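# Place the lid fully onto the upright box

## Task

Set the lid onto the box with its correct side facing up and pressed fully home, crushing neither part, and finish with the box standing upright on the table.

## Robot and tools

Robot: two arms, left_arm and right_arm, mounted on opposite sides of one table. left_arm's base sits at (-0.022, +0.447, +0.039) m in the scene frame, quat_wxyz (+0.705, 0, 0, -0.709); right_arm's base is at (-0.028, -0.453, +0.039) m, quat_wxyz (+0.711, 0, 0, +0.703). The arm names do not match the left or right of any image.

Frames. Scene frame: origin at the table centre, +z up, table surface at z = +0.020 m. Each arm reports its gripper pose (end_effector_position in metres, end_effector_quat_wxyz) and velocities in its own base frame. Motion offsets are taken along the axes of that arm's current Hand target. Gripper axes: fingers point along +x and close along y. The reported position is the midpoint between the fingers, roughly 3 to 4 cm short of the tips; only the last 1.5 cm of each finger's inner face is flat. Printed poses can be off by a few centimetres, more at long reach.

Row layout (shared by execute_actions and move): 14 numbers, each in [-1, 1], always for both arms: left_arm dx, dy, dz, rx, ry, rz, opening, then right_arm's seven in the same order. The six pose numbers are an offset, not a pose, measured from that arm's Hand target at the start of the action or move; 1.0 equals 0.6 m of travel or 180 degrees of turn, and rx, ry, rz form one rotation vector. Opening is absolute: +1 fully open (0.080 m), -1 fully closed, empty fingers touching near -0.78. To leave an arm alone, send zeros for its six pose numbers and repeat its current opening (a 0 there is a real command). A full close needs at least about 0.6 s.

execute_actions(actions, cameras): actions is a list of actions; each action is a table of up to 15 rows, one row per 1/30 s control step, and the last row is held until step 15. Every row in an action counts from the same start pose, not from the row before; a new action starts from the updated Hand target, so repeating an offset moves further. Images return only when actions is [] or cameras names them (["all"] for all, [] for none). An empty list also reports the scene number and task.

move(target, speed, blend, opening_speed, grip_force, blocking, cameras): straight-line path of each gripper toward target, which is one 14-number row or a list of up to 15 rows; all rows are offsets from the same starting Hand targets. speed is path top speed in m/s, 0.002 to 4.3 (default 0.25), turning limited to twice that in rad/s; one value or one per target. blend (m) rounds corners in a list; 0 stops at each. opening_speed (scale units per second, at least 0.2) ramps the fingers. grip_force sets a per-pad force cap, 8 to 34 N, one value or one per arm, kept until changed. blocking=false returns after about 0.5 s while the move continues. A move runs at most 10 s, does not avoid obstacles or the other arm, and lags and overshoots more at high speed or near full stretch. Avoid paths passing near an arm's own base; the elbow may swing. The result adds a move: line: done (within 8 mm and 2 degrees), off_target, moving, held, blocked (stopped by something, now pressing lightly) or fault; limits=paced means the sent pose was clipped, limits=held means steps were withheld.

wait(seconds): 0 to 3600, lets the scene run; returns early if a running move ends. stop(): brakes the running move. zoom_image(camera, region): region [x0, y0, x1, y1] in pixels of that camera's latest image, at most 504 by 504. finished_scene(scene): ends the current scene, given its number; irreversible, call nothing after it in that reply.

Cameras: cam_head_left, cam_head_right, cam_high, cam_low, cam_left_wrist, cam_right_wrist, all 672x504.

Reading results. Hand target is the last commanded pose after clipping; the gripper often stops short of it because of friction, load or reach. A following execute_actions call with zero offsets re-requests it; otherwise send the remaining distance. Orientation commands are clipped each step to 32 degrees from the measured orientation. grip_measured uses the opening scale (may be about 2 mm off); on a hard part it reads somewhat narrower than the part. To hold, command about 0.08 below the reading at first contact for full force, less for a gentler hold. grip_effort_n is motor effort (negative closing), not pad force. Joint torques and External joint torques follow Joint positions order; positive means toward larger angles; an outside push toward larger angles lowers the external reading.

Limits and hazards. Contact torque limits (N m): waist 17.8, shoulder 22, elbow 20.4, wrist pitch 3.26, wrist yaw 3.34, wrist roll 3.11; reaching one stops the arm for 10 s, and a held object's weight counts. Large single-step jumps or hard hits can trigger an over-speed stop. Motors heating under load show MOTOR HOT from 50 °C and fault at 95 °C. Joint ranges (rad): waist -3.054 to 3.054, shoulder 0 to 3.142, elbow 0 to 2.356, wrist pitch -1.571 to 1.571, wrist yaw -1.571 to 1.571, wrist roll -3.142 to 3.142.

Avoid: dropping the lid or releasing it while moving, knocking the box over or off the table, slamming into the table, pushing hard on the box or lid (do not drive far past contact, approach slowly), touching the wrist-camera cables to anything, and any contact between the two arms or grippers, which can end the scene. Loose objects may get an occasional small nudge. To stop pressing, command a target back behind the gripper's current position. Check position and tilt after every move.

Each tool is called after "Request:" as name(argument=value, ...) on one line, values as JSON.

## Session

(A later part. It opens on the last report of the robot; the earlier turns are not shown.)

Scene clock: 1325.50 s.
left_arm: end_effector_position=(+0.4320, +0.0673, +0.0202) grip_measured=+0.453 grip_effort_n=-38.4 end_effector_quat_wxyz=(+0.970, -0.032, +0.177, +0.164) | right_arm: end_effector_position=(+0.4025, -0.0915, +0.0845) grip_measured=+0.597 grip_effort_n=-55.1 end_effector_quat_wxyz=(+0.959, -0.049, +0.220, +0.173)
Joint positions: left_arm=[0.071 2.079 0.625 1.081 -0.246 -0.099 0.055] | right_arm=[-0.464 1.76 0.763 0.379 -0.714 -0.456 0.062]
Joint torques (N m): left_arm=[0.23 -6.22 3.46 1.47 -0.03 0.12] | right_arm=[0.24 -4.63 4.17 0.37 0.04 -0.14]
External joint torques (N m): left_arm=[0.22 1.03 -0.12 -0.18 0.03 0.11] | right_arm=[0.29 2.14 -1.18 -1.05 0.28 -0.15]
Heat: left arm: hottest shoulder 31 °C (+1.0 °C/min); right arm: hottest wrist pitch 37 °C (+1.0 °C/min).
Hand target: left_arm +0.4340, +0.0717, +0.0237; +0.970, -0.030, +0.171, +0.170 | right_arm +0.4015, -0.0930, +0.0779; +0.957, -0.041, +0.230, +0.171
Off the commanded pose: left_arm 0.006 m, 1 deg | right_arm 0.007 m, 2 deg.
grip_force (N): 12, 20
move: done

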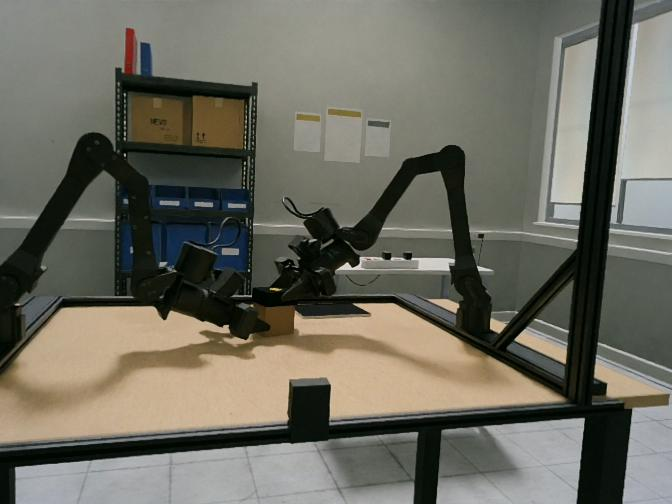

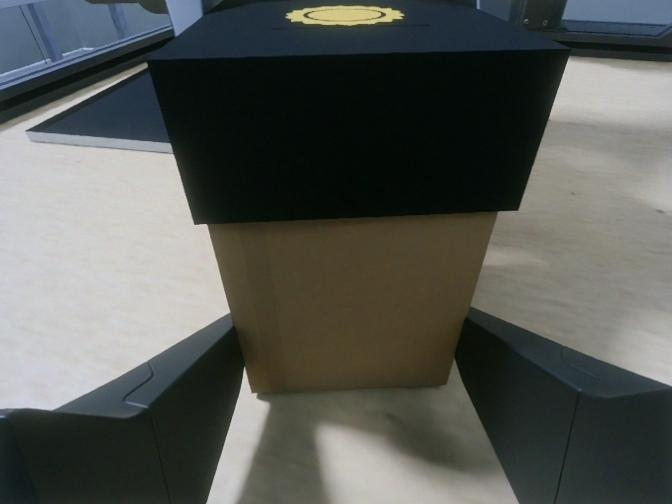

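Request:
move(target=[[0,0,0,0,0,0,0.28,0.0091,0,-0.0178,0,0,0,0.3],[0,0,0,0,0,0,0.28,-0.0068,0,0.0134,0,0,0,0.3],[0,0,0,0,0,0,1,-0.0068,0,0.0134,0,0,0,1],[-0.15,0,0,0,0,0,1,-0.1735,0,0.0134,0,0,0,1]], speed=[0.05,0.06,0.06,0.15], opening_speed=2, cameras=["cam_low","cam_left_wrist","cam_right_wrist"])

Request:
zoom_image(camera="cam_low", region=[220, 250, 320, 350])

Scene clock: 1353.90 s.
left_arm: end_effector_position=(+0.3550, +0.0400, +0.0494) grip_measured=+0.997 grip_effort_n=15.1 end_effector_quat_wxyz=(+0.970, -0.025, +0.179, +0.161) | right_arm: end_effector_position=(+0.3193, -0.1236, +0.1259) grip_measured=+0.997 grip_effort_n=16.0 end_effector_quat_wxyz=(+0.955, -0.035, +0.240, +0.168)
Joint positions: left_arm=[-0.026 1.75 0.314 1.05 -0.333 -0.122 0.08] | right_arm=[-0.716 1.458 0.728 -0.107 -0.884 -0.693 0.08]
Joint torques (N m): left_arm=[-0.21 -5.85 2.38 1.35 -0.26 -0.11] | right_arm=[-0.31 -6.38 4.7 0.95 -0.95 -0.15]
External joint torques (N m): left_arm=[-0.23 -0.88 -1.25 -0.27 -0.18 -0.11] | right_arm=[-0.32 -1.31 -1.23 -0.24 -0.58 -0.15]
Heat: left arm: hottest shoulder 33 °C (+2.0 °C/min); right arm: hottest elbow 35 °C (+0.0 °C/min).
Hand target: left_arm +0.3545, +0.0430, +0.0545; +0.970, -0.030, +0.171, +0.170 | right_arm +0.3178, -0.1238, +0.1324; +0.957, -0.041, +0.230, +0.171
Off the commanded pose: left_arm 0.006 m, 1 deg | right_arm 0.007 m, 1 deg.
grip_force (N): 12, 20
move: done

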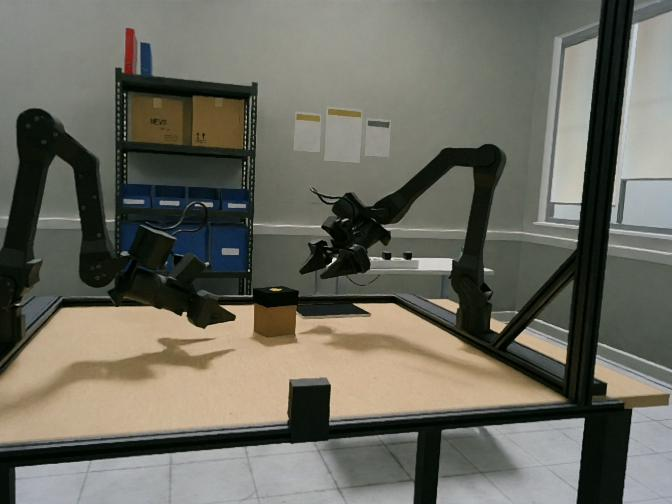

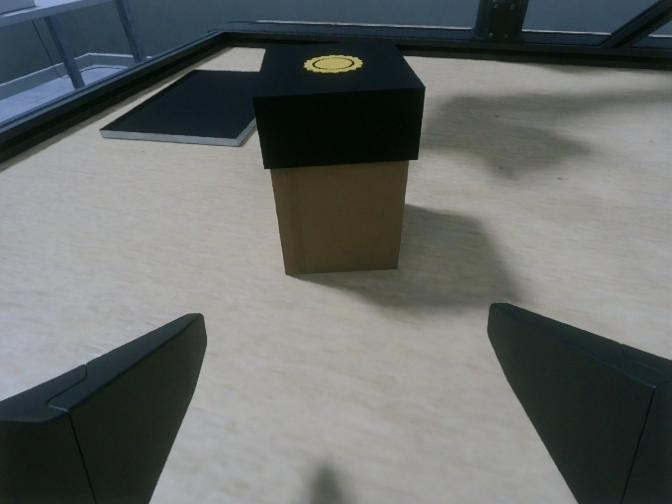

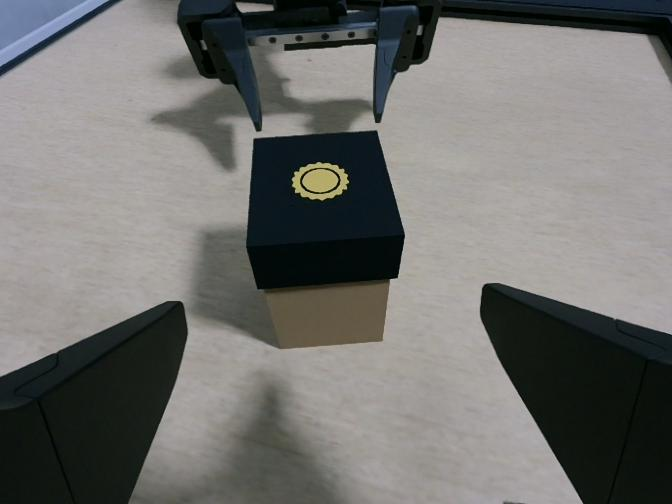

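Scaled by 5.040 from the camera's image (finer frame: 960x720).

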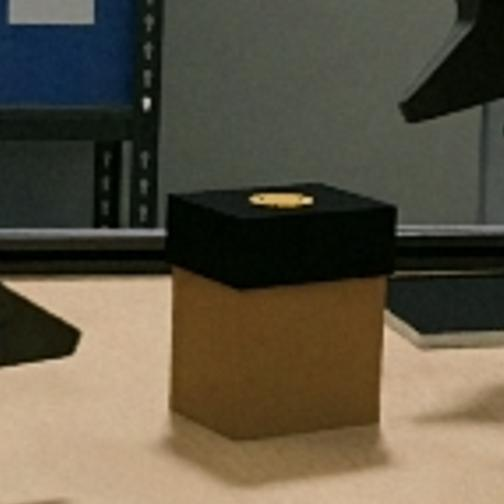

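Request:
finished_scene(scene=2)

The scene is finished: the task was done.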